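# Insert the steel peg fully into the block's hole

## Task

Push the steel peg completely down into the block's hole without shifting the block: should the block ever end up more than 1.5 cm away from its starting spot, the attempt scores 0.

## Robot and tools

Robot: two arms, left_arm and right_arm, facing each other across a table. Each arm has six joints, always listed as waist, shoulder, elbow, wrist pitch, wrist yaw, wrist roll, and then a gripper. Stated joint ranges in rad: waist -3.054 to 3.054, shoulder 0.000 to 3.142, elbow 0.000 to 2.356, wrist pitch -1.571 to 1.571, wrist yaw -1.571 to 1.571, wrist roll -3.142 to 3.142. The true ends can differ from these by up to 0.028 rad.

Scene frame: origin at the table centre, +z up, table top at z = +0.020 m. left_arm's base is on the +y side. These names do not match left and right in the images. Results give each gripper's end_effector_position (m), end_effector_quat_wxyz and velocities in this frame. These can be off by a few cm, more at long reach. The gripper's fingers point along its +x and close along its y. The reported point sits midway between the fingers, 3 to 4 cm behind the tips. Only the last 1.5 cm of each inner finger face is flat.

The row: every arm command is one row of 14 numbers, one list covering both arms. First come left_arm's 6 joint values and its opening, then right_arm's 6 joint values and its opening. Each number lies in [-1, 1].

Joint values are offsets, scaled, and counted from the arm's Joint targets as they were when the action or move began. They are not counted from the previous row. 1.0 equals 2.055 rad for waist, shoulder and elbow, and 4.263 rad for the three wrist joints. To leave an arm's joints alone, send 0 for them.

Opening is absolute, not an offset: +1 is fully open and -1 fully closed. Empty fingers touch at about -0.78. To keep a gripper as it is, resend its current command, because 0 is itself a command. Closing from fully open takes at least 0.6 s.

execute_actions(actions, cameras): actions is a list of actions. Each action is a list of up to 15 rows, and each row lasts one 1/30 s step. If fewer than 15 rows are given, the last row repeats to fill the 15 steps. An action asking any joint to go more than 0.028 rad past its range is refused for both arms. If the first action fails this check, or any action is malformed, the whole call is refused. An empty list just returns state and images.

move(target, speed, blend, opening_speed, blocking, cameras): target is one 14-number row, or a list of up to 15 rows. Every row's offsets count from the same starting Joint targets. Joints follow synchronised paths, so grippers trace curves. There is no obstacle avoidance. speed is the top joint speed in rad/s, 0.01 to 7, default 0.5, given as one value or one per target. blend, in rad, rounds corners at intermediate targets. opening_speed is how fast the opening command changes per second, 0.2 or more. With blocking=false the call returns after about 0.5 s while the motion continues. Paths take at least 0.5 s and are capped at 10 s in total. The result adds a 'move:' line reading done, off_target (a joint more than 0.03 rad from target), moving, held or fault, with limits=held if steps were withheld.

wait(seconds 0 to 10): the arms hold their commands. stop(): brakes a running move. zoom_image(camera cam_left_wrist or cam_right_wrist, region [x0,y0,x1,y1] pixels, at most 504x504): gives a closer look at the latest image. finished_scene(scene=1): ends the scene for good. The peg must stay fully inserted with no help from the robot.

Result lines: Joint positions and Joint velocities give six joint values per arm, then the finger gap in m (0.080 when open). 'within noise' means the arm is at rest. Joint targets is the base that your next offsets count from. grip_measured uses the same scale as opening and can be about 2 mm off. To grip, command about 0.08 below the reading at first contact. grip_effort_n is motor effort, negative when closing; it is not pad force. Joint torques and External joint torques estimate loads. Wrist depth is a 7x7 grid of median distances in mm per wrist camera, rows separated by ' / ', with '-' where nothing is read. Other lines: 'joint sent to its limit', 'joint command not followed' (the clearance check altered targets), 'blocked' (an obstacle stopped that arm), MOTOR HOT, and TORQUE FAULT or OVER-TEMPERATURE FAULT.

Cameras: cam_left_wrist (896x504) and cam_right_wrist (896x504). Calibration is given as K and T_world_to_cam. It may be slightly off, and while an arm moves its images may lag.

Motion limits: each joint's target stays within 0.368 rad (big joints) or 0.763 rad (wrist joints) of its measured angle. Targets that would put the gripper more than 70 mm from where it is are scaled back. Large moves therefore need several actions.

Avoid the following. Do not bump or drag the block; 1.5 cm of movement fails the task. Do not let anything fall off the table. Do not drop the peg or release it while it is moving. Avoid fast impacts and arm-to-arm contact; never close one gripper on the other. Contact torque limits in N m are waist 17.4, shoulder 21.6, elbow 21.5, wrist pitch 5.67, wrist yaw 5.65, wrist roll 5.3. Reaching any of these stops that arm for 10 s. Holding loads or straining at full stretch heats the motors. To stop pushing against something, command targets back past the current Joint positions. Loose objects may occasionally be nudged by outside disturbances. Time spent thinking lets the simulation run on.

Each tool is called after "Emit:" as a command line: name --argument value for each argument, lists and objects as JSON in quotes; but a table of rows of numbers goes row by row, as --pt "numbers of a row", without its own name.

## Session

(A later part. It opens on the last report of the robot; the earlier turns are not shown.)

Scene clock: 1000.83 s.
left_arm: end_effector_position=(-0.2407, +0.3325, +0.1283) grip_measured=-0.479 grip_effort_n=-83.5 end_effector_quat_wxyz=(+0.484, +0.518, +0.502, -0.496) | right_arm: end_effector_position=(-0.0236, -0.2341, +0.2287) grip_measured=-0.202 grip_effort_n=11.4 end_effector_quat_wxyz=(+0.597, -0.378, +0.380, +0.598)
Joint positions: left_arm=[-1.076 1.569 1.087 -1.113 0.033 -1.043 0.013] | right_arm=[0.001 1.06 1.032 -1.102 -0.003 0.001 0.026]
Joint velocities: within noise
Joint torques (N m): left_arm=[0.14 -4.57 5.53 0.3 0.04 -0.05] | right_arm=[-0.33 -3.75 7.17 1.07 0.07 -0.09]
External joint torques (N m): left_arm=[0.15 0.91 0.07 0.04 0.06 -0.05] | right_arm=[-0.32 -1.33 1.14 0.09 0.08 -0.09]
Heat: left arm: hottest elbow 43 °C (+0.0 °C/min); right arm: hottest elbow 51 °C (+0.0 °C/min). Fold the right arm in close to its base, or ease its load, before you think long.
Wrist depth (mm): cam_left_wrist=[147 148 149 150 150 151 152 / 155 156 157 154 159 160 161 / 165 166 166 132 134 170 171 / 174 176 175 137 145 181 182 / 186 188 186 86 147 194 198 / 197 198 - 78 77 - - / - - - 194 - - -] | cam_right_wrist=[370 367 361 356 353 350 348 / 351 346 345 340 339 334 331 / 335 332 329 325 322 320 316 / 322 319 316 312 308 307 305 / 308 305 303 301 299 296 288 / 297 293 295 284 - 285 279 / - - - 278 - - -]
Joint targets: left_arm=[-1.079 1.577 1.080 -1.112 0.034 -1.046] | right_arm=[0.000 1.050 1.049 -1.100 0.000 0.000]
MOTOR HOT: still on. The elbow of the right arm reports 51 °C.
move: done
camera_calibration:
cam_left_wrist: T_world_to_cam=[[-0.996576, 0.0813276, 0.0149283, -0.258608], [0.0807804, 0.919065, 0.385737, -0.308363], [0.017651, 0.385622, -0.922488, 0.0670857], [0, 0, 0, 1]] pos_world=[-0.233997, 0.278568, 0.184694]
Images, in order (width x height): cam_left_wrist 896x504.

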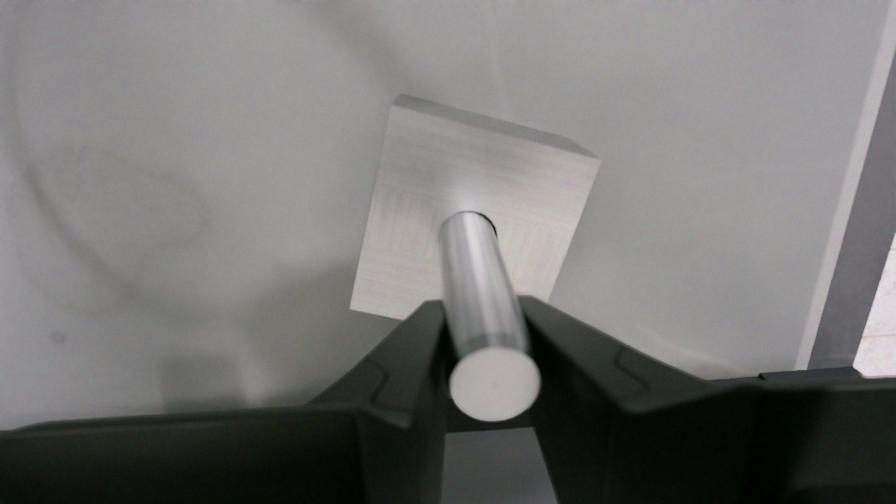

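Emit:
move --target '[0, 0.0013, -0.0066, 0.00375, 0, 0, -0.56, 0, 0, 0, 0, 0, 0, -0.2]' --speed 0.1 --cameras '["cam_left_wrist"]'

Emit:
zoom_image --camera "cam_left_wrist" --region '[425, 190, 505, 250]'

Scene clock: 1007.07 s.
left_arm: end_effector_position=(-0.2405, +0.3327, +0.1245) grip_measured=-0.479 grip_effort_n=-83.5 end_effector_quat_wxyz=(+0.484, +0.518, +0.502, -0.496) | right_arm: end_effector_position=(-0.0236, -0.2341, +0.2287) grip_measured=-0.202 grip_effort_n=11.4 end_effector_quat_wxyz=(+0.597, -0.378, +0.380, +0.598)
Joint positions: left_arm=[-1.077 1.571 1.074 -1.097 0.033 -1.043 0.013] | right_arm=[0.001 1.06 1.032 -1.102 -0.003 0.001 0.026]
Joint velocities: within noise
Joint torques (N m): left_arm=[-0.3 -4.77 5.35 0.36 0.03 -0.03] | right_arm=[-0.09 -3.82 6.95 1.11 0.07 -0.03]
External joint torques (N m): left_arm=[-0.26 0.73 -0.13 0.08 0.05 -0.03] | right_arm=[-0.08 -1.32 0.77 0.08 0.08 -0.03]
Heat: left arm: hottest elbow 43 °C (+0.0 °C/min); right arm: hottest elbow 51 °C (+0.0 °C/min). Fold the right arm in close to its base, or ease its load, before you think long.
Wrist depth (mm): cam_left_wrist=[144 144 145 146 148 148 149 / 152 152 153 151 156 157 157 / 161 162 162 128 131 164 167 / 171 171 171 134 141 178 178 / 182 183 182 86 94 190 191 / 192 194 - 78 77 - - / - - - 189 - - -] | cam_right_wrist=[370 366 362 355 354 351 347 / 353 349 346 340 337 336 331 / 334 333 329 327 324 321 319 / 322 318 316 313 310 306 304 / 307 306 304 301 299 294 288 / 294 293 294 284 - 285 278 / - - - 278 - - -]
Joint targets: left_arm=[-1.079 1.580 1.067 -1.096 0.034 -1.046] | right_arm=[0.000 1.050 1.049 -1.100 0.000 0.000]
MOTOR HOT: still on. The elbow of the right arm reports 51 °C.
move: done
camera_calibration:
cam_left_wrist: T_world_to_cam=[[-0.996535, 0.0816997, 0.0155815, -0.258683], [0.081384, 0.919208, 0.38527, -0.306901], [0.0171538, 0.385204, -0.922672, 0.0635354], [0, 0, 0, 1]] pos_world=[-0.233899, 0.278766, 0.180893]
Images, in order (width x height): cam_left_wrist 896x504.

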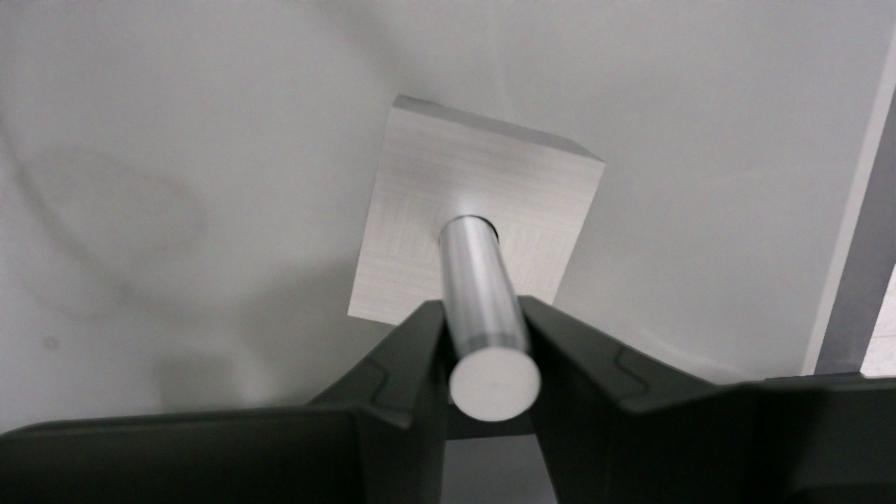

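Scaled by 6.300 from the camera's 896x504 image, which has a finer 1280x720 frame.

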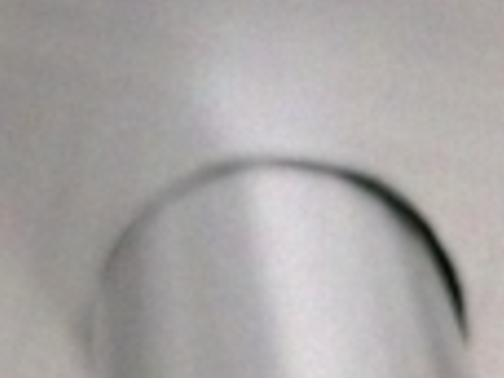

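Emit:
move --target '[0, 0.0018, -0.0079, 0.0047, 0, 0, -0.56, 0, 0, 0, 0, 0, 0, -0.2]' --speed 0.1 --cameras '["cam_left_wrist"]'

Emit:
zoom_image --camera "cam_left_wrist" --region '[425, 190, 505, 250]'

Scene clock: 1011.43 s.
left_arm: end_effector_position=(-0.2404, +0.3327, +0.1198) grip_measured=-0.479 grip_effort_n=-83.5 end_effector_quat_wxyz=(+0.484, +0.518, +0.502, -0.496) | right_arm: end_effector_position=(-0.0236, -0.2341, +0.2287) grip_measured=-0.202 grip_effort_n=11.4 end_effector_quat_wxyz=(+0.597, -0.378, +0.380, +0.598)
Joint positions: left_arm=[-1.077 1.574 1.058 -1.077 0.033 -1.043 0.013] | right_arm=[0.001 1.06 1.032 -1.102 -0.003 0.001 0.026]
Joint velocities: within noise
Joint torques (N m): left_arm=[-0.16 -4.72 5.3 0.29 0 -0.04] | right_arm=[-0.17 -3.77 6.87 1.04 0.03 -0.1]
External joint torques (N m): left_arm=[-0.16 0.75 -0.13 0.02 0.02 -0.04] | right_arm=[-0.17 -1.29 0.75 0.03 0.04 -0.1]
Heat: left arm: hottest shoulder 42 °C (+0.0 °C/min); right arm: hottest elbow 51 °C (+0.0 °C/min). Fold the right arm in close to its base, or ease its load, before you think long.
Wrist depth (mm): cam_left_wrist=[141 140 141 142 143 144 145 / 149 148 149 147 151 152 153 / 156 156 157 124 126 160 162 / 165 167 167 129 136 172 173 / 177 177 176 86 138 182 185 / 187 187 - 78 77 - - / - - - 184 - - -] | cam_right_wrist=[367 367 360 356 353 350 347 / 351 348 346 338 337 334 332 / 336 331 331 327 323 321 316 / 321 319 316 312 309 307 304 / 307 305 301 301 299 295 288 / 295 293 294 284 - 285 279 / - - - 278 - - -]
Joint targets: left_arm=[-1.079 1.583 1.051 -1.076 0.034 -1.046] | right_arm=[0.000 1.050 1.049 -1.100 0.000 0.000]
MOTOR HOT: still on. The elbow of the right arm reports 51 °C.
move: done
camera_calibration:
cam_left_wrist: T_world_to_cam=[[-0.996518, 0.0817311, 0.0165169, -0.258593], [0.0817835, 0.919414, 0.384694, -0.305097], [0.0162557, 0.384705, -0.922896, 0.0592179], [0, 0, 0, 1]] pos_world=[-0.233703, 0.278864, 0.176292]
Images, in order (width x height): cam_left_wrist 896x504.

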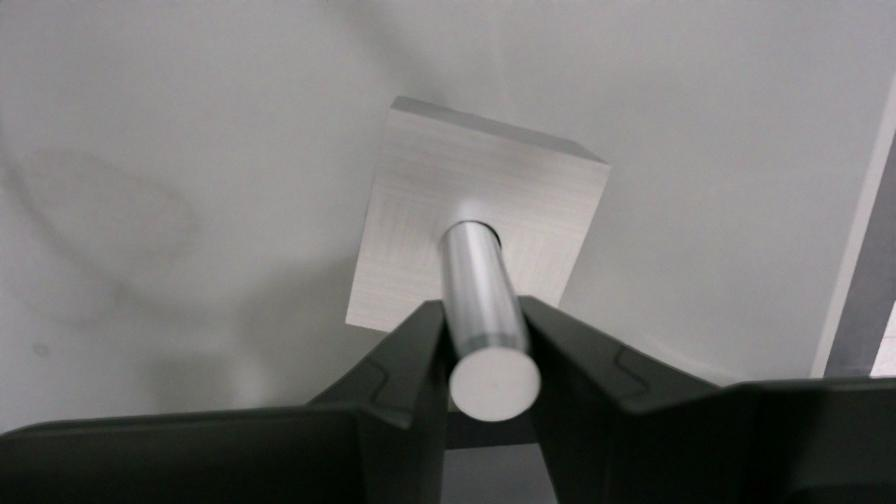

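Scaled by 6.300 from the camera's 896x504 image, which has a finer 1280x720 frame.

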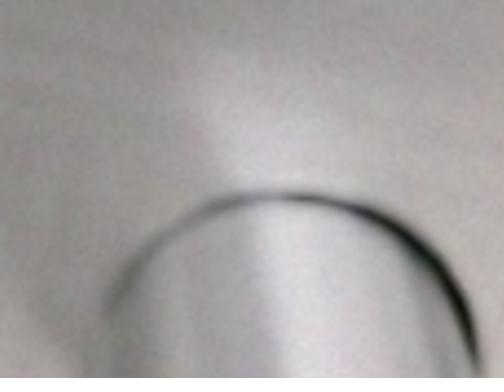

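Emit:
move --target '[0, 0.0020, -0.0077, 0.0047, 0, 0, -0.56, 0, 0, 0, 0, 0, 0, -0.2]' --speed 0.1 --cameras '["cam_left_wrist"]'

Emit:
zoom_image --camera "cam_left_wrist" --region '[425, 200, 515, 268]'

Scene clock: 1016.03 s.
left_arm: end_effector_position=(-0.2403, +0.3328, +0.1150) grip_measured=-0.479 grip_effort_n=-83.5 end_effector_quat_wxyz=(+0.484, +0.517, +0.502, -0.497) | right_arm: end_effector_position=(-0.0236, -0.2341, +0.2287) grip_measured=-0.202 grip_effort_n=11.4 end_effector_quat_wxyz=(+0.597, -0.378, +0.380, +0.598)
Joint positions: left_arm=[-1.077 1.579 1.043 -1.056 0.033 -1.043 0.013] | right_arm=[0.001 1.06 1.032 -1.102 -0.003 0.001 0.026]
Joint velocities: within noise
Joint torques (N m): left_arm=[-0.21 -4.75 5.31 0.21 0.05 0.02] | right_arm=[-0.22 -3.81 7.03 1.04 0.09 -0.01]
External joint torques (N m): left_arm=[-0.17 0.72 -0.1 -0.07 0.07 0.02] | right_arm=[-0.2 -1.36 0.92 0.03 0.09 -0.02]
Heat: left arm: hottest shoulder 42 °C (+0.0 °C/min); right arm: hottest elbow 52 °C (+1.0 °C/min). Fold the right arm in close to its base, or ease its load, before you think long.
Wrist depth (mm): cam_left_wrist=[137 136 137 138 138 140 141 / 144 144 145 142 146 148 149 / 151 150 153 119 122 157 159 / 160 161 161 123 129 167 168 / 171 172 171 85 132 178 180 / 181 182 - 78 77 - - / - - - 180 - - -] | cam_right_wrist=[368 365 360 356 353 351 349 / 352 346 345 342 338 334 333 / 337 332 329 326 323 320 317 / 322 318 316 312 309 307 304 / 308 304 303 301 298 295 290 / 295 294 293 284 - 285 278 / - - - 276 - - -]
Joint targets: left_arm=[-1.079 1.588 1.035 -1.056 0.034 -1.046] | right_arm=[0.000 1.050 1.049 -1.100 0.000 0.000]
MOTOR HOT: still on. The elbow of the right arm reports 52 °C.
move: done
camera_calibration:
cam_left_wrist: T_world_to_cam=[[-0.996502, 0.0817889, 0.0171592, -0.258447], [0.0820897, 0.919531, 0.384349, -0.30326], [0.015657, 0.384413, -0.923029, 0.054711], [0, 0, 0, 1]] pos_world=[-0.233505, 0.278963, 0.171492]
Images, in order (width x height): cam_left_wrist 896x504.

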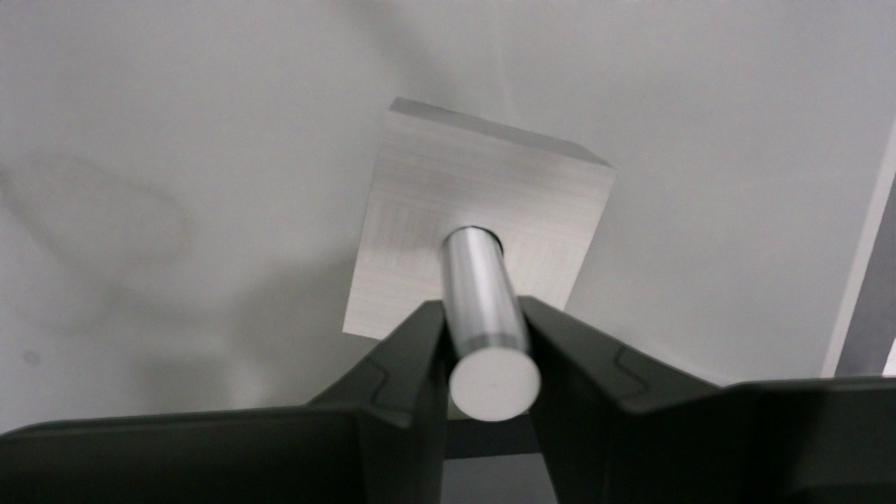

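Scaled by 5.600 from the camera's 896x504 image, which has a finer 1280x720 frame.

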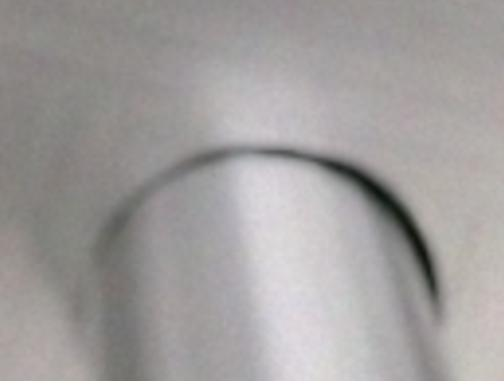

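Emit:
move --target '[0, 0.0022, -0.0076, 0.0047, 0, 0, -0.56, 0, 0, 0, 0, 0, 0, -0.2]' --speed 0.1 --cameras '["cam_left_wrist"]'

Scene clock: 1019.97 s.
left_arm: end_effector_position=(-0.2403, +0.3329, +0.1103) grip_measured=-0.479 grip_effort_n=-83.5 end_effector_quat_wxyz=(+0.483, +0.517, +0.502, -0.497) | right_arm: end_effector_position=(-0.0236, -0.2341, +0.2287) grip_measured=-0.202 grip_effort_n=11.4 end_effector_quat_wxyz=(+0.597, -0.378, +0.380, +0.598)
Joint positions: left_arm=[-1.077 1.583 1.028 -1.036 0.033 -1.043 0.013] | right_arm=[0.001 1.06 1.032 -1.102 -0.003 0.001 0.026]
Joint velocities: within noise
Joint torques (N m): left_arm=[-0.11 -4.79 5.45 0.22 0.04 -0.01] | right_arm=[-0.13 -3.86 6.96 1.05 0.13 -0.07]
External joint torques (N m): left_arm=[-0.14 0.71 0.09 -0.05 0.07 -0.01] | right_arm=[-0.12 -1.41 0.91 0.07 0.13 -0.07]
Heat: left arm: hottest shoulder 42 °C (+0.0 °C/min); right arm: hottest elbow 52 °C (+1.0 °C/min). Fold the right arm in close to its base, or ease its load, before you think long.
Wrist depth (mm): cam_left_wrist=[131 132 133 134 135 135 137 / 136 139 140 138 142 143 145 / 146 147 148 113 117 152 152 / 156 156 156 119 124 161 163 / 166 167 166 86 94 173 176 / - 176 - 78 77 - - / - - - 175 - - -] | cam_right_wrist=[369 366 361 357 353 351 348 / 351 347 344 340 337 334 332 / 336 333 329 326 322 319 317 / 321 317 317 311 310 308 305 / 307 307 302 300 298 295 289 / 295 293 295 283 - 285 278 / - - - 278 - - -]
Joint targets: left_arm=[-1.079 1.592 1.019 -1.036 0.034 -1.046] | right_arm=[0.000 1.050 1.049 -1.100 0.000 0.000]
MOTOR HOT: still on. The elbow of the right arm reports 52 °C.
move: done
camera_calibration:
cam_left_wrist: T_world_to_cam=[[-0.996456, 0.0821391, 0.0181168, -0.258534], [0.0827903, 0.919711, 0.383768, -0.301433], [0.0148602, 0.383908, -0.923252, 0.0502867], [0, 0, 0, 1]] pos_world=[-0.233409, 0.279161, 0.166791]
Images, in order (width x height): cam_left_wrist 896x504.

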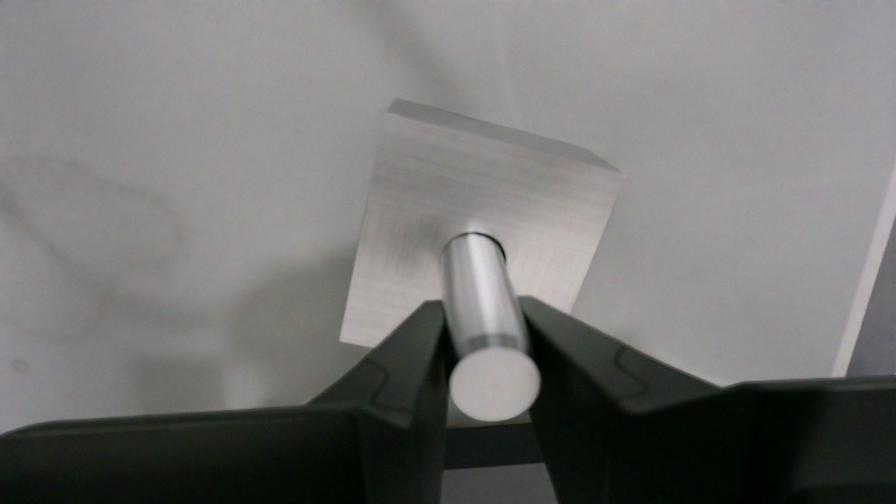

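Emit:
move --target '[0, 0.0022, -0.0056, 0.0038, 0, 0, -0.56, 0, 0, 0, 0, 0, 0, -0.2]' --speed 0.1 --cameras '["cam_left_wrist"]'

Emit:
zoom_image --camera "cam_left_wrist" --region '[425, 210, 525, 285]'

Scene clock: 1023.47 s.
left_arm: end_effector_position=(-0.2403, +0.3329, +0.1065) grip_measured=-0.479 grip_effort_n=-83.5 end_effector_quat_wxyz=(+0.483, +0.517, +0.502, -0.497) | right_arm: end_effector_position=(-0.0236, -0.2341, +0.2287) grip_measured=-0.202 grip_effort_n=11.4 end_effector_quat_wxyz=(+0.597, -0.378, +0.380, +0.598)
Joint positions: left_arm=[-1.077 1.587 1.016 -1.019 0.033 -1.043 0.013] | right_arm=[0.001 1.06 1.032 -1.102 -0.003 0.001 0.026]
Joint velocities: within noise
Joint torques (N m): left_arm=[-0.2 -4.58 4.96 0.2 0.03 0] | right_arm=[-0.03 -3.92 7.02 1.07 0.1 -0.09]
External joint torques (N m): left_arm=[-0.21 0.96 -0.37 -0.06 0.06 0] | right_arm=[-0.01 -1.48 0.89 0.04 0.1 -0.1]
Heat: left arm: hottest shoulder 42 °C (+0.0 °C/min); right arm: hottest elbow 52 °C (+1.0 °C/min). Fold the right arm in close to its base, or ease its load, before you think long.
Wrist depth (mm): cam_left_wrist=[128 128 129 130 131 132 133 / - 135 137 134 139 140 141 / 141 143 144 110 114 148 149 / 151 153 151 116 119 158 160 / 161 163 162 86 94 169 171 / 170 171 - 78 77 - - / - - - 171 - - -] | cam_right_wrist=[368 364 360 358 353 350 347 / 352 349 345 340 336 336 332 / 336 332 328 327 323 320 316 / 321 318 314 312 311 307 303 / 307 306 301 299 297 296 288 / 295 292 296 283 - 284 278 / - - - 278 - - -]
Joint targets: left_arm=[-1.079 1.597 1.007 -1.020 0.034 -1.046] | right_arm=[0.000 1.050 1.049 -1.100 0.000 0.000]
MOTOR HOT: still on. The elbow of the right arm reports 52 °C.
move: done
camera_calibration:
cam_left_wrist: T_world_to_cam=[[-0.996452, 0.0821267, 0.0184147, -0.25851], [0.0828968, 0.919798, 0.383536, -0.299935], [0.0145607, 0.383702, -0.923342, 0.0467809], [0, 0, 0, 1]] pos_world=[-0.23341, 0.27916, 0.162991]
Images, in order (width x height): cam_left_wrist 896x504.

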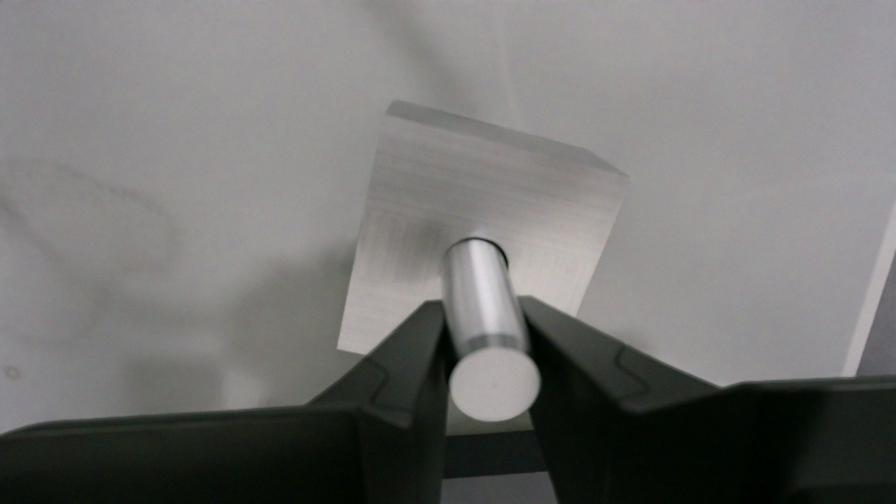

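Scaled by 5.040 from the camera's 896x504 image, which has a finer 1280x720 frame.

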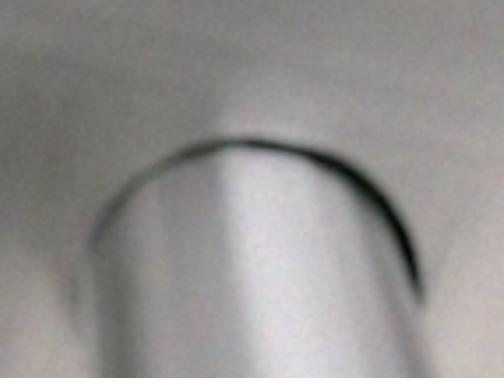

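Emit:
move --target '[0, 0.0016, -0.0042, 0.0028, 0, 0, -0.56, 0, 0, 0, 0, 0, 0, -0.2]' --speed 0.1 --cameras '["cam_left_wrist"]'

Scene clock: 1026.50 s.
left_arm: end_effector_position=(-0.2402, +0.3329, +0.1037) grip_measured=-0.479 grip_effort_n=-83.5 end_effector_quat_wxyz=(+0.483, +0.517, +0.502, -0.497) | right_arm: end_effector_position=(-0.0236, -0.2341, +0.2287) grip_measured=-0.202 grip_effort_n=11.4 end_effector_quat_wxyz=(+0.597, -0.378, +0.380, +0.598)
Joint positions: left_arm=[-1.077 1.59 1.008 -1.007 0.033 -1.043 0.013] | right_arm=[0.001 1.06 1.032 -1.102 -0.003 0.001 0.026]
Joint velocities: within noise
Joint torques (N m): left_arm=[-0.1 -4.72 4.95 0.18 0.02 -0.02] | right_arm=[-0.58 -3.76 7.03 1.08 0.14 -0.08]
External joint torques (N m): left_arm=[-0.12 0.82 -0.43 -0.11 0.05 -0.02] | right_arm=[-0.58 -1.28 0.9 0.07 0.14 -0.08]
Heat: left arm: hottest shoulder 42 °C (+0.0 °C/min); right arm: hottest elbow 52 °C (+1.0 °C/min). Fold the right arm in close to its base, or ease its load, before you think long.
Wrist depth (mm): cam_left_wrist=[125 126 126 128 129 129 130 / 131 133 134 132 136 137 138 / 140 141 141 108 111 146 147 / 148 149 148 113 116 155 157 / 158 159 159 88 119 165 167 / 167 168 - 78 77 - - / - - - 171 - - -] | cam_right_wrist=[369 366 363 357 353 350 348 / 352 346 345 341 336 334 331 / 335 334 328 326 324 318 316 / 321 318 315 313 310 306 303 / 307 306 302 302 298 295 288 / 295 294 293 283 - 286 278 / - - - 277 - - -]
Joint targets: left_arm=[-1.079 1.600 0.999 -1.008 0.034 -1.046] | right_arm=[0.000 1.050 1.049 -1.100 0.000 0.000]
MOTOR HOT: still on. The elbow of the right arm reports 52 °C.
move: done
camera_calibration:
cam_left_wrist: T_world_to_cam=[[-0.996441, 0.082161, 0.0188475, -0.258437], [0.0830969, 0.919846, 0.383378, -0.29881], [0.0141619, 0.38358, -0.923399, 0.0441441], [0, 0, 0, 1]] pos_world=[-0.233312, 0.27916, 0.160191]
Images, in order (width x height): cam_left_wrist 896x504.

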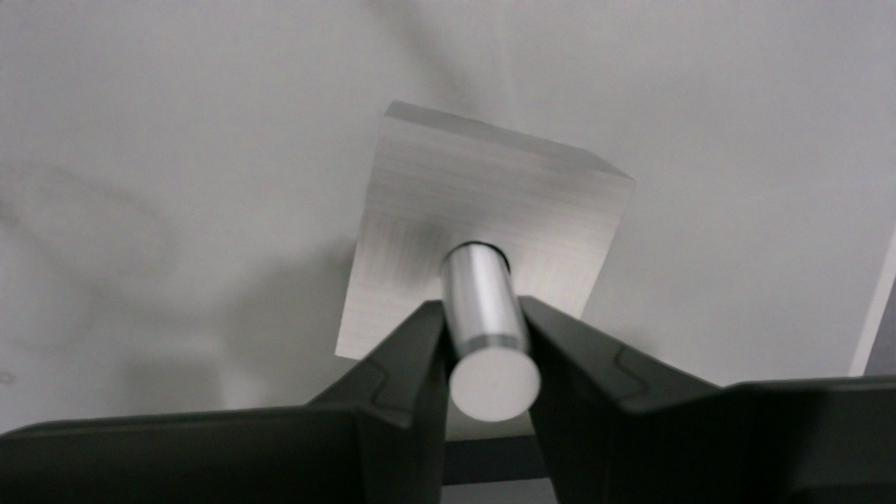

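Emit:
move --target '[0, 0.0016, -0.0042, 0.0028, 0, 0, -0.56, 0, 0, 0, 0, 0, 0, -0.2]' --speed 0.1 --cameras '["cam_left_wrist"]'

Emit:
zoom_image --camera "cam_left_wrist" --region '[330, 90, 650, 430]'

Scene clock: 1028.97 s.
left_arm: end_effector_position=(-0.2402, +0.3329, +0.1010) grip_measured=-0.479 grip_effort_n=-83.5 end_effector_quat_wxyz=(+0.483, +0.516, +0.502, -0.498) | right_arm: end_effector_position=(-0.0236, -0.2341, +0.2287) grip_measured=-0.202 grip_effort_n=11.4 end_effector_quat_wxyz=(+0.597, -0.378, +0.380, +0.598)
Joint positions: left_arm=[-1.077 1.593 0.999 -0.995 0.033 -1.043 0.013] | right_arm=[0.001 1.06 1.032 -1.102 -0.003 0.001 0.026]
Joint velocities: within noise
Joint torques (N m): left_arm=[-0.2 -4.78 5 0.2 0.04 -0.03] | right_arm=[0.26 -3.66 6.86 1.12 0.09 -0.07]
External joint torques (N m): left_arm=[-0.2 0.75 -0.34 -0.08 0.06 -0.03] | right_arm=[0.28 -1.16 0.74 0.12 0.09 -0.07]
Heat: left arm: hottest shoulder 42 °C (+0.0 °C/min); right arm: hottest elbow 52 °C (+1.0 °C/min). Fold the right arm in close to its base, or ease its load, before you think long.
Wrist depth (mm): cam_left_wrist=[122 123 124 125 126 127 128 / 129 130 131 129 133 134 135 / 137 138 139 106 108 143 144 / 145 146 145 110 112 152 154 / 157 156 155 88 117 162 164 / 163 165 - 78 77 - - / - - - 171 - - -] | cam_right_wrist=[368 365 361 356 353 350 349 / 352 347 344 342 339 335 332 / 335 333 329 326 324 319 316 / 322 319 315 311 310 307 304 / 307 305 303 300 298 296 289 / 295 294 294 283 - 285 279 / - - - 276 - - -]
Joint targets: left_arm=[-1.079 1.603 0.990 -0.996 0.034 -1.046] | right_arm=[0.000 1.050 1.049 -1.100 0.000 0.000]
MOTOR HOT: still on. The elbow of the right arm reports 52 °C.
move: done
camera_calibration:
cam_left_wrist: T_world_to_cam=[[-0.996432, 0.0821298, 0.0194444, -0.25848], [0.0833034, 0.920006, 0.382949, -0.297794], [0.0135626, 0.383203, -0.923565, 0.0416043], [0, 0, 0, 1]] pos_world=[-0.233314, 0.279258, 0.15749]
Images, in order (width x height): cam_left_wrist 896x504.

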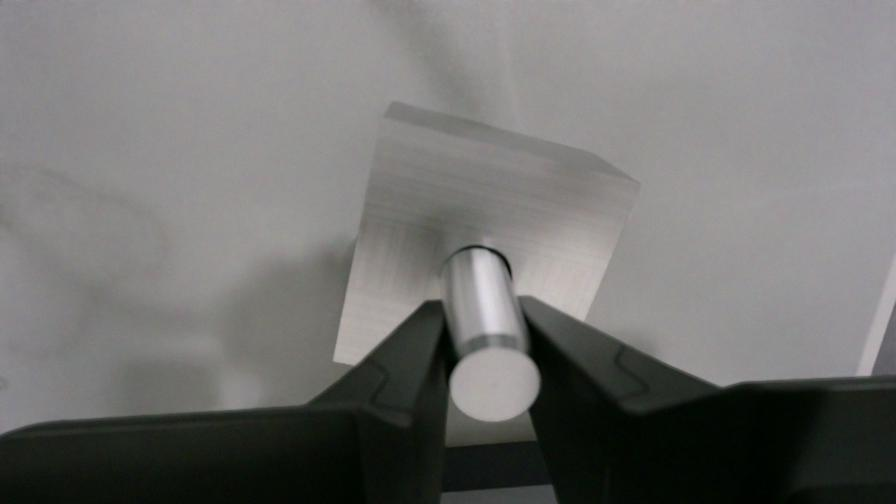

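Scaled by 1.482 from the camera's 896x504 image, which has a finer 1280x720 frame.

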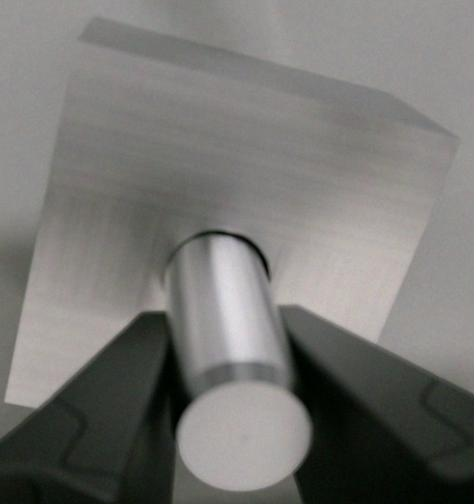

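Emit:
move --target '[0, 0.0011, -0.0028, 0.0019, 0, 0, -0.56, 0, 0, 0, 0, 0, 0, -0.2]' --speed 0.1 --cameras '["cam_left_wrist"]'

Scene clock: 1031.23 s.
left_arm: end_effector_position=(-0.2402, +0.3330, +0.0991) grip_measured=-0.479 grip_effort_n=-83.5 end_effector_quat_wxyz=(+0.483, +0.516, +0.502, -0.498) | right_arm: end_effector_position=(-0.0236, -0.2341, +0.2287) grip_measured=-0.202 grip_effort_n=11.4 end_effector_quat_wxyz=(+0.597, -0.378, +0.380, +0.598)
Joint positions: left_arm=[-1.077 1.596 0.994 -0.987 0.033 -1.043 0.013] | right_arm=[0.001 1.06 1.032 -1.102 -0.003 0.001 0.026]
Joint velocities: within noise
Joint torques (N m): left_arm=[-0.1 -4.58 5.01 0.18 0.04 0.01] | right_arm=[-0.11 -3.46 6.88 1.09 0.06 -0.12]
External joint torques (N m): left_arm=[-0.07 0.99 -0.35 -0.1 0.06 0.01] | right_arm=[-0.1 -1.02 0.82 0.09 0.06 -0.12]
Heat: left arm: hottest shoulder 42 °C (+0.0 °C/min); right arm: hottest elbow 52 °C (+1.0 °C/min). Fold the right arm in close to its base, or ease its load, before you think long.
Wrist depth (mm): cam_left_wrist=[121 121 123 123 124 126 126 / 127 128 129 127 131 132 133 / 135 136 137 103 106 140 141 / 144 144 144 108 111 150 151 / 155 154 153 88 94 160 162 / 161 162 - 78 77 - - / - - - 170 - - -] | cam_right_wrist=[373 366 361 356 355 350 350 / 353 348 345 339 337 334 331 / 337 333 328 327 322 320 317 / 322 319 316 312 310 307 304 / 307 304 303 301 299 296 289 / 296 293 294 284 - 285 278 / - - - 277 - - -]
Joint targets: left_arm=[-1.079 1.606 0.984 -0.988 0.034 -1.046] | right_arm=[0.000 1.050 1.049 -1.100 0.000 0.000]
MOTOR HOT: still on. The elbow of the right arm reports 52 °C.
move: done
camera_calibration:
cam_left_wrist: T_world_to_cam=[[-0.996428, 0.0821104, 0.0197474, -0.258484], [0.0834036, 0.920058, 0.382803, -0.297034], [0.0132634, 0.383082, -0.923619, 0.0398219], [0, 0, 0, 1]] pos_world=[-0.233316, 0.279258, 0.15559]
Images, in order (width x height): cam_left_wrist 896x504.

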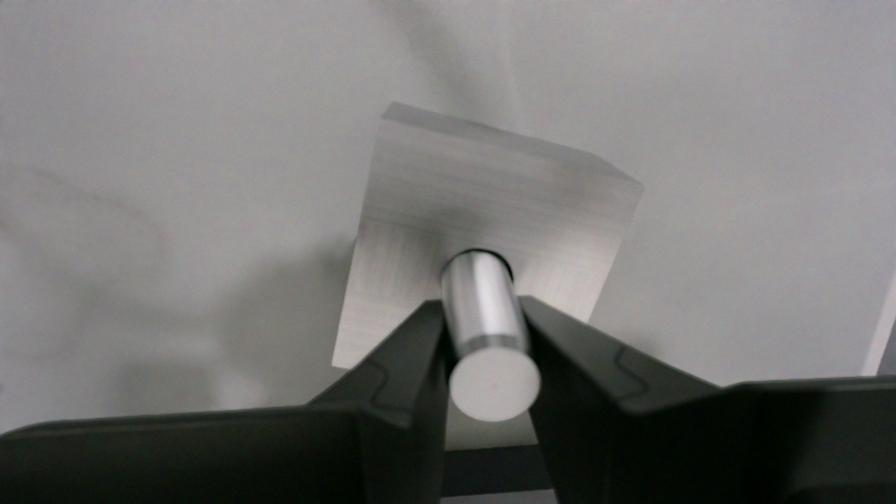

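Emit:
move --target '[0, 0.0008, -0.0021, 0.0014, 0, 0, -0.56, 0, 0, 0, 0, 0, 0, -0.2]' --speed 0.1 --cameras '["cam_left_wrist"]'

Scene clock: 1035.47 s.
left_arm: end_effector_position=(-0.2401, +0.3330, +0.0987) grip_measured=-0.479 grip_effort_n=-83.5 end_effector_quat_wxyz=(+0.483, +0.516, +0.502, -0.498) | right_arm: end_effector_position=(-0.0236, -0.2341, +0.2287) grip_measured=-0.202 grip_effort_n=11.4 end_effector_quat_wxyz=(+0.597, -0.378, +0.380, +0.598)
Joint positions: left_arm=[-1.077 1.596 0.992 -0.985 0.033 -1.043 0.013] | right_arm=[0.001 1.06 1.032 -1.102 -0.003 0.001 0.026]
Joint velocities: within noise
Joint torques (N m): left_arm=[-0.33 -4.61 4.41 0.52 0.03 -0.01] | right_arm=[0.16 -3.86 7.03 1.07 0.09 -0.1]
External joint torques (N m): left_arm=[-0.36 0.94 -0.94 0.23 0.06 -0.01] | right_arm=[0.16 -1.41 0.92 0.05 0.09 -0.1]
Heat: left arm: hottest shoulder 42 °C (+0.0 °C/min); right arm: hottest elbow 52 °C (+1.0 °C/min). Fold the right arm in close to its base, or ease its load, before you think long.
Wrist depth (mm): cam_left_wrist=[121 121 122 122 124 126 126 / 127 128 129 127 131 132 134 / 135 136 137 102 106 140 142 / 143 144 143 108 110 149 151 / 154 154 152 88 94 160 161 / 161 163 - 78 77 - - / - - - 170 - - -] | cam_right_wrist=[371 364 359 358 352 350 348 / 350 348 345 340 337 334 329 / 334 333 330 326 323 319 316 / 320 317 316 312 310 306 303 / 308 307 302 301 298 294 288 / 296 293 295 284 - 286 279 / - - - 277 - - -]
Joint targets: left_arm=[-1.079 1.607 0.980 -0.982 0.034 -1.046] | right_arm=[0.000 1.050 1.049 -1.100 0.000 0.000]
MOTOR HOT: still on. The elbow of the right arm reports 52 °C.
move: done
camera_calibration:
cam_left_wrist: T_world_to_cam=[[-0.996428, 0.0821104, 0.0197474, -0.258377], [0.0834036, 0.920058, 0.382803, -0.296889], [0.0132634, 0.383082, -0.923619, 0.0394511], [0, 0, 0, 1]] pos_world=[-0.233216, 0.279258, 0.15519]
Images, in order (width x height): cam_left_wrist 896x504.

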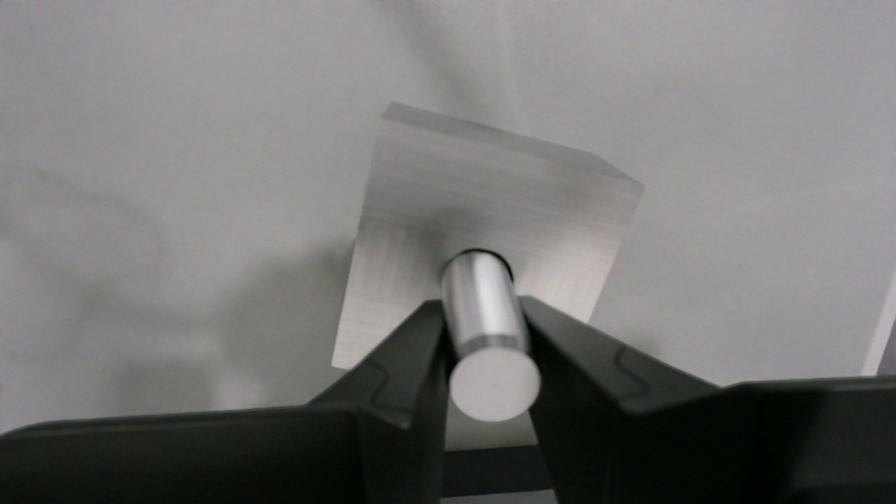

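Emit:
move --pt "0 -0.0008 0.0021 -0.0014 0 0 -0.56 0 0 0 0 0 0 -0.2" --pt "0 -0.0008 0.0021 -0.0014 0 0 -0.2 0 0 0 0 0 0 -0.2" --speed 0.1 --opening_speed 0.3 --cameras '["cam_left_wrist"]'

Scene clock: 1045.50 s.
left_arm: end_effector_position=(-0.2398, +0.3333, +0.0986) grip_measured=-0.203 grip_effort_n=15.1 end_effector_quat_wxyz=(+0.483, +0.517, +0.502, -0.497) | right_arm: end_effector_position=(-0.0236, -0.2341, +0.2287) grip_measured=-0.202 grip_effort_n=11.4 end_effector_quat_wxyz=(+0.597, -0.378, +0.380, +0.598)
Joint positions: left_arm=[-1.077 1.596 0.992 -0.986 0.033 -1.043 0.026] | right_arm=[0.001 1.06 1.032 -1.102 -0.003 0.001 0.026]
Joint velocities: within noise
Joint torques (N m): left_arm=[-0.2 -4.86 5.32 0.14 0.06 -0.02] | right_arm=[-0.19 -3.71 6.81 1.08 0.06 -0.11]
External joint torques (N m): left_arm=[-0.2 0.7 0.04 -0.11 0.09 -0.02] | right_arm=[-0.18 -1.26 0.7 0.06 0.06 -0.11]
Heat: left arm: hottest shoulder 42 °C (+0.0 °C/min); right arm: hottest elbow 52 °C (+1.0 °C/min). Fold the right arm in close to its base, or ease its load, before you think long.
Wrist depth (mm): cam_left_wrist=[121 121 122 122 124 125 125 / 128 128 129 127 131 132 133 / 135 136 136 102 105 140 141 / 143 144 143 107 110 149 151 / 154 154 151 90 90 159 161 / 161 162 - 78 78 - - / - - - 169 80 - -] | cam_right_wrist=[369 367 361 358 352 350 348 / 351 345 344 341 339 334 331 / 334 333 329 325 324 321 318 / 320 319 318 313 310 306 303 / 307 304 302 301 298 294 289 / 294 294 294 284 - 284 278 / - - - 278 - - -]
Joint targets: left_arm=[-1.079 1.606 0.984 -0.988 0.034 -1.046] | right_arm=[0.000 1.050 1.049 -1.100 0.000 0.000]
MOTOR HOT: still on. The elbow of the right arm reports 52 °C.
move: done
camera_calibration:
cam_left_wrist: T_world_to_cam=[[-0.996421, 0.0825509, 0.018178, -0.258071], [0.083194, 0.919677, 0.383761, -0.2972], [0.0149619, 0.3839, -0.923253, 0.039259], [0, 0, 0, 1]] pos_world=[-0.233009, 0.279561, 0.154991]
Images, in order (width x height): cam_left_wrist 896x504.

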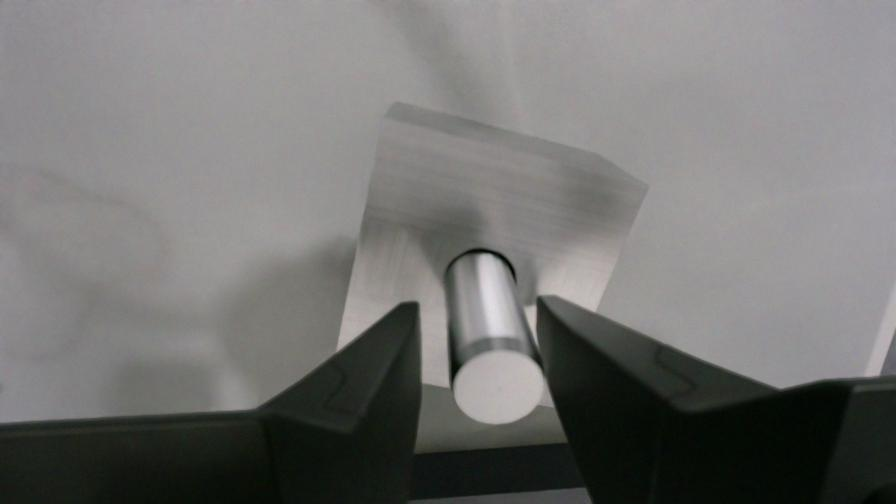

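Emit:
move --target '[0, 0, 0, 0, 0, 0, 0.3, 0, 0, 0, 0, 0, 0, -0.2]' --speed 0.1 --opening_speed 0.4 --cameras '["cam_left_wrist"]'

Scene clock: 1050.40 s.
left_arm: end_effector_position=(-0.2398, +0.3333, +0.0986) grip_measured=+0.297 grip_effort_n=14.7 end_effector_quat_wxyz=(+0.483, +0.517, +0.502, -0.497) | right_arm: end_effector_position=(-0.0236, -0.2341, +0.2287) grip_measured=-0.202 grip_effort_n=11.4 end_effector_quat_wxyz=(+0.597, -0.378, +0.380, +0.598)
Joint positions: left_arm=[-1.077 1.596 0.992 -0.986 0.033 -1.043 0.048] | right_arm=[0.001 1.06 1.032 -1.102 -0.003 0.001 0.026]
Joint velocities: within noise
Joint torques (N m): left_arm=[-0.23 -4.91 5.24 0.12 0.03 -0.02] | right_arm=[-0.24 -4.06 6.83 1.13 0.15 -0.08]
External joint torques (N m): left_arm=[-0.2 0.61 -0.09 -0.17 0.05 -0.02] | right_arm=[-0.23 -1.66 0.74 0.12 0.15 -0.08]
Heat: left arm: hottest shoulder 42 °C (+0.0 °C/min); right arm: hottest elbow 52 °C (+1.0 °C/min). Fold the right arm in close to its base, or ease its load, before you think long.
Wrist depth (mm): cam_left_wrist=[121 121 122 122 124 125 126 / 127 128 129 127 131 132 133 / 135 135 136 102 105 140 141 / 143 144 143 108 110 149 151 / 154 154 119 113 103 155 161 / 161 - 90 120 93 - - / - - 91 170 167 - -] | cam_right_wrist=[370 365 362 358 352 350 348 / 352 347 343 341 338 334 333 / 336 333 329 326 324 320 316 / 321 317 316 313 308 306 303 / 308 305 303 301 298 293 290 / 296 295 295 283 - 284 280 / - - - 278 - - -]
Joint targets: left_arm=[-1.079 1.606 0.984 -0.988 0.034 -1.046] | right_arm=[0.000 1.050 1.049 -1.100 0.000 0.000]
MOTOR HOT: still on. The elbow of the right arm reports 52 °C.
move: done
camera_calibration:
cam_left_wrist: T_world_to_cam=[[-0.996421, 0.0825509, 0.018178, -0.258071], [0.083194, 0.919677, 0.383761, -0.2972], [0.0149619, 0.3839, -0.923253, 0.039259], [0, 0, 0, 1]] pos_world=[-0.233009, 0.279561, 0.154991]
Images, in order (width x height): cam_left_wrist 896x504.

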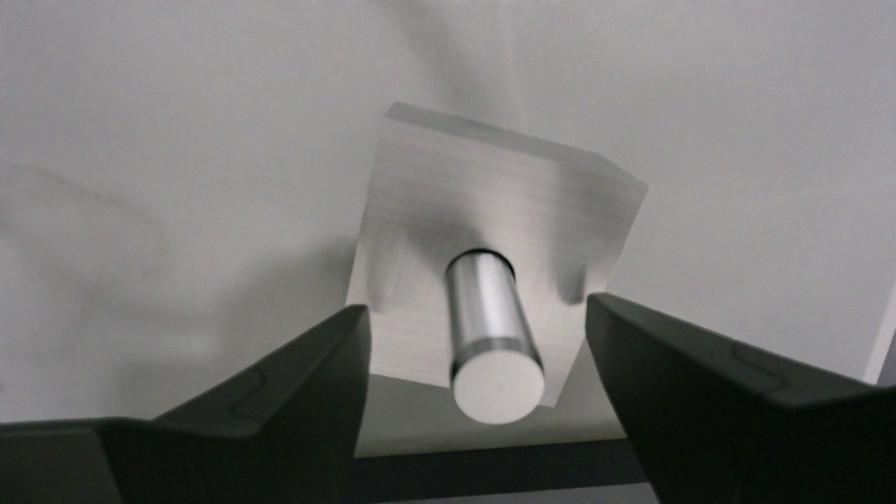

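Emit:
move --pt "0 -0.0199 0.0441 -0.0243 0 0 0.3 0 0 0 0 0 0 -0.2" --pt "0 -0.0299 0.0855 -0.0491 0 0 0.3 0 0 0 0 0 0 -0.2" --speed 0.2 --blend 0.02 --cameras '["cam_left_wrist", "cam_right_wrist"]'

Scene clock: 1067.50 s.
left_arm: end_effector_position=(-0.2400, +0.3332, +0.1472) grip_measured=+0.298 grip_effort_n=14.7 end_effector_quat_wxyz=(+0.484, +0.520, +0.501, -0.494) | right_arm: end_effector_position=(-0.0236, -0.2341, +0.2287) grip_measured=-0.202 grip_effort_n=11.4 end_effector_quat_wxyz=(+0.597, -0.378, +0.380, +0.598)
Joint positions: left_arm=[-1.077 1.555 1.15 -1.195 0.033 -1.043 0.048] | right_arm=[0.001 1.06 1.032 -1.102 -0.003 0.001 0.026]
Joint velocities: within noise
Joint torques (N m): left_arm=[-0.29 -7.38 7.62 0.03 0.05 -0.02] | right_arm=[-0.06 -3.73 7.05 1.03 0.13 -0.04]
External joint torques (N m): left_arm=[-0.28 -1.9 2.01 -0.25 0.07 -0.02] | right_arm=[-0.06 -1.28 0.96 0.02 0.13 -0.04]
Heat: left arm: hottest shoulder 43 °C (+1.0 °C/min); right arm: hottest elbow 52 °C (+1.0 °C/min). Fold the right arm in close to its base, or ease its load, before you think long.
Wrist depth (mm): cam_left_wrist=[165 165 166 165 167 168 169 / 174 174 175 170 177 178 180 / 183 184 186 151 184 188 190 / 196 196 195 157 198 201 206 / 209 210 206 212 168 210 - / 221 - 90 210 207 - - / - - 91 217 221 - -] | cam_right_wrist=[368 364 360 358 353 349 348 / 353 348 345 340 337 334 331 / 334 333 329 326 322 319 315 / 321 317 316 312 310 308 305 / 308 304 302 302 299 295 288 / 295 292 294 285 - 284 278 / - - - 276 - - -]
Joint targets: left_arm=[-1.079 1.544 1.160 -1.197 0.034 -1.046] | right_arm=[0.000 1.050 1.049 -1.100 0.000 0.000]
MOTOR HOT: still on. The elbow of the right arm reports 52 °C.
move: done
camera_calibration:
cam_left_wrist: T_world_to_cam=[[-0.99654, 0.0824393, 0.0105342, -0.258029], [0.0800489, 0.918018, 0.388376, -0.316578], [0.0223469, 0.387875, -0.921441, 0.0843544], [0, 0, 0, 1]] pos_world=[-0.23368, 0.279177, 0.203397]
cam_right_wrist: T_world_to_cam=[[0.99925, 0.0205856, -0.0328075, 0.0506713], [0.0156874, -0.989581, -0.143122, -0.161898], [-0.0354119, 0.1425, -0.989161, 0.33916], [0, 0, 0, 1]] pos_world=[-0.0360832, -0.209584, 0.313975]

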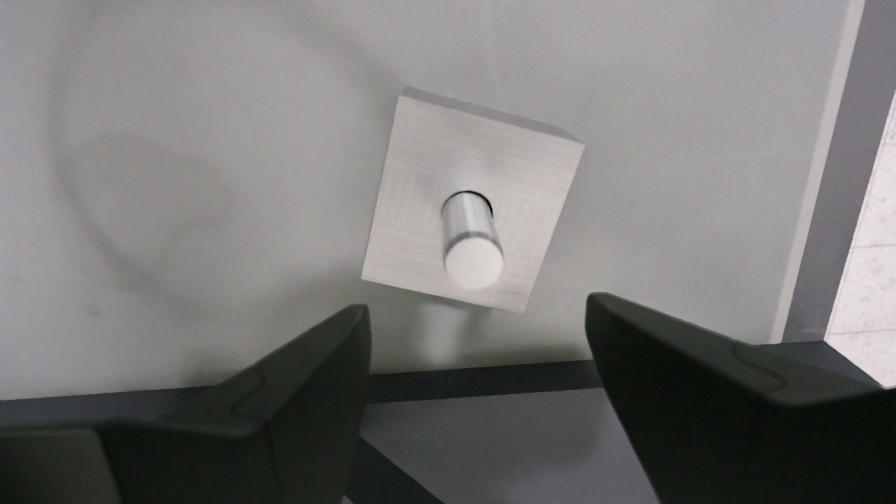

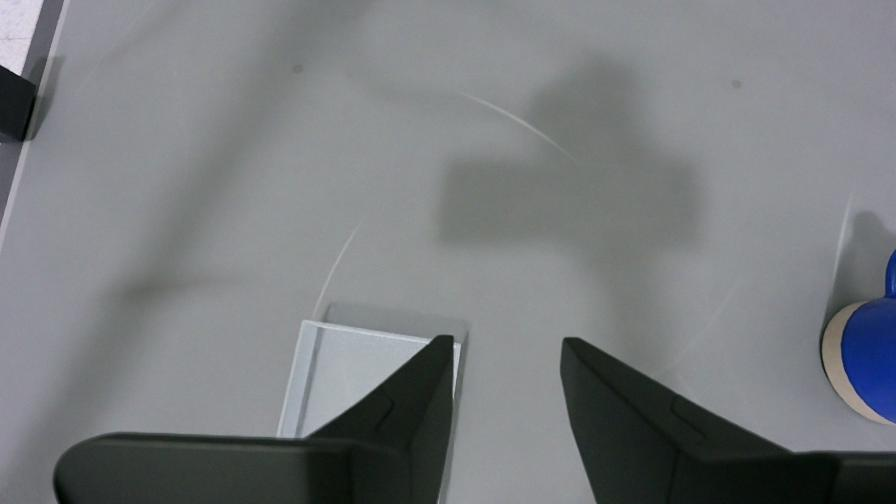

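Emit:
zoom_image --camera "cam_left_wrist" --region '[350, 75, 600, 325]'

Scaled by 2.016 from the camera's 896x504 image, which has a finer 1280x720 frame.

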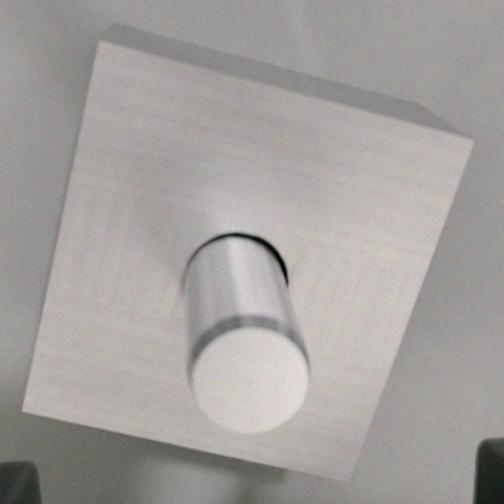

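Emit:
finished_scene

The scene is finished: the task was done.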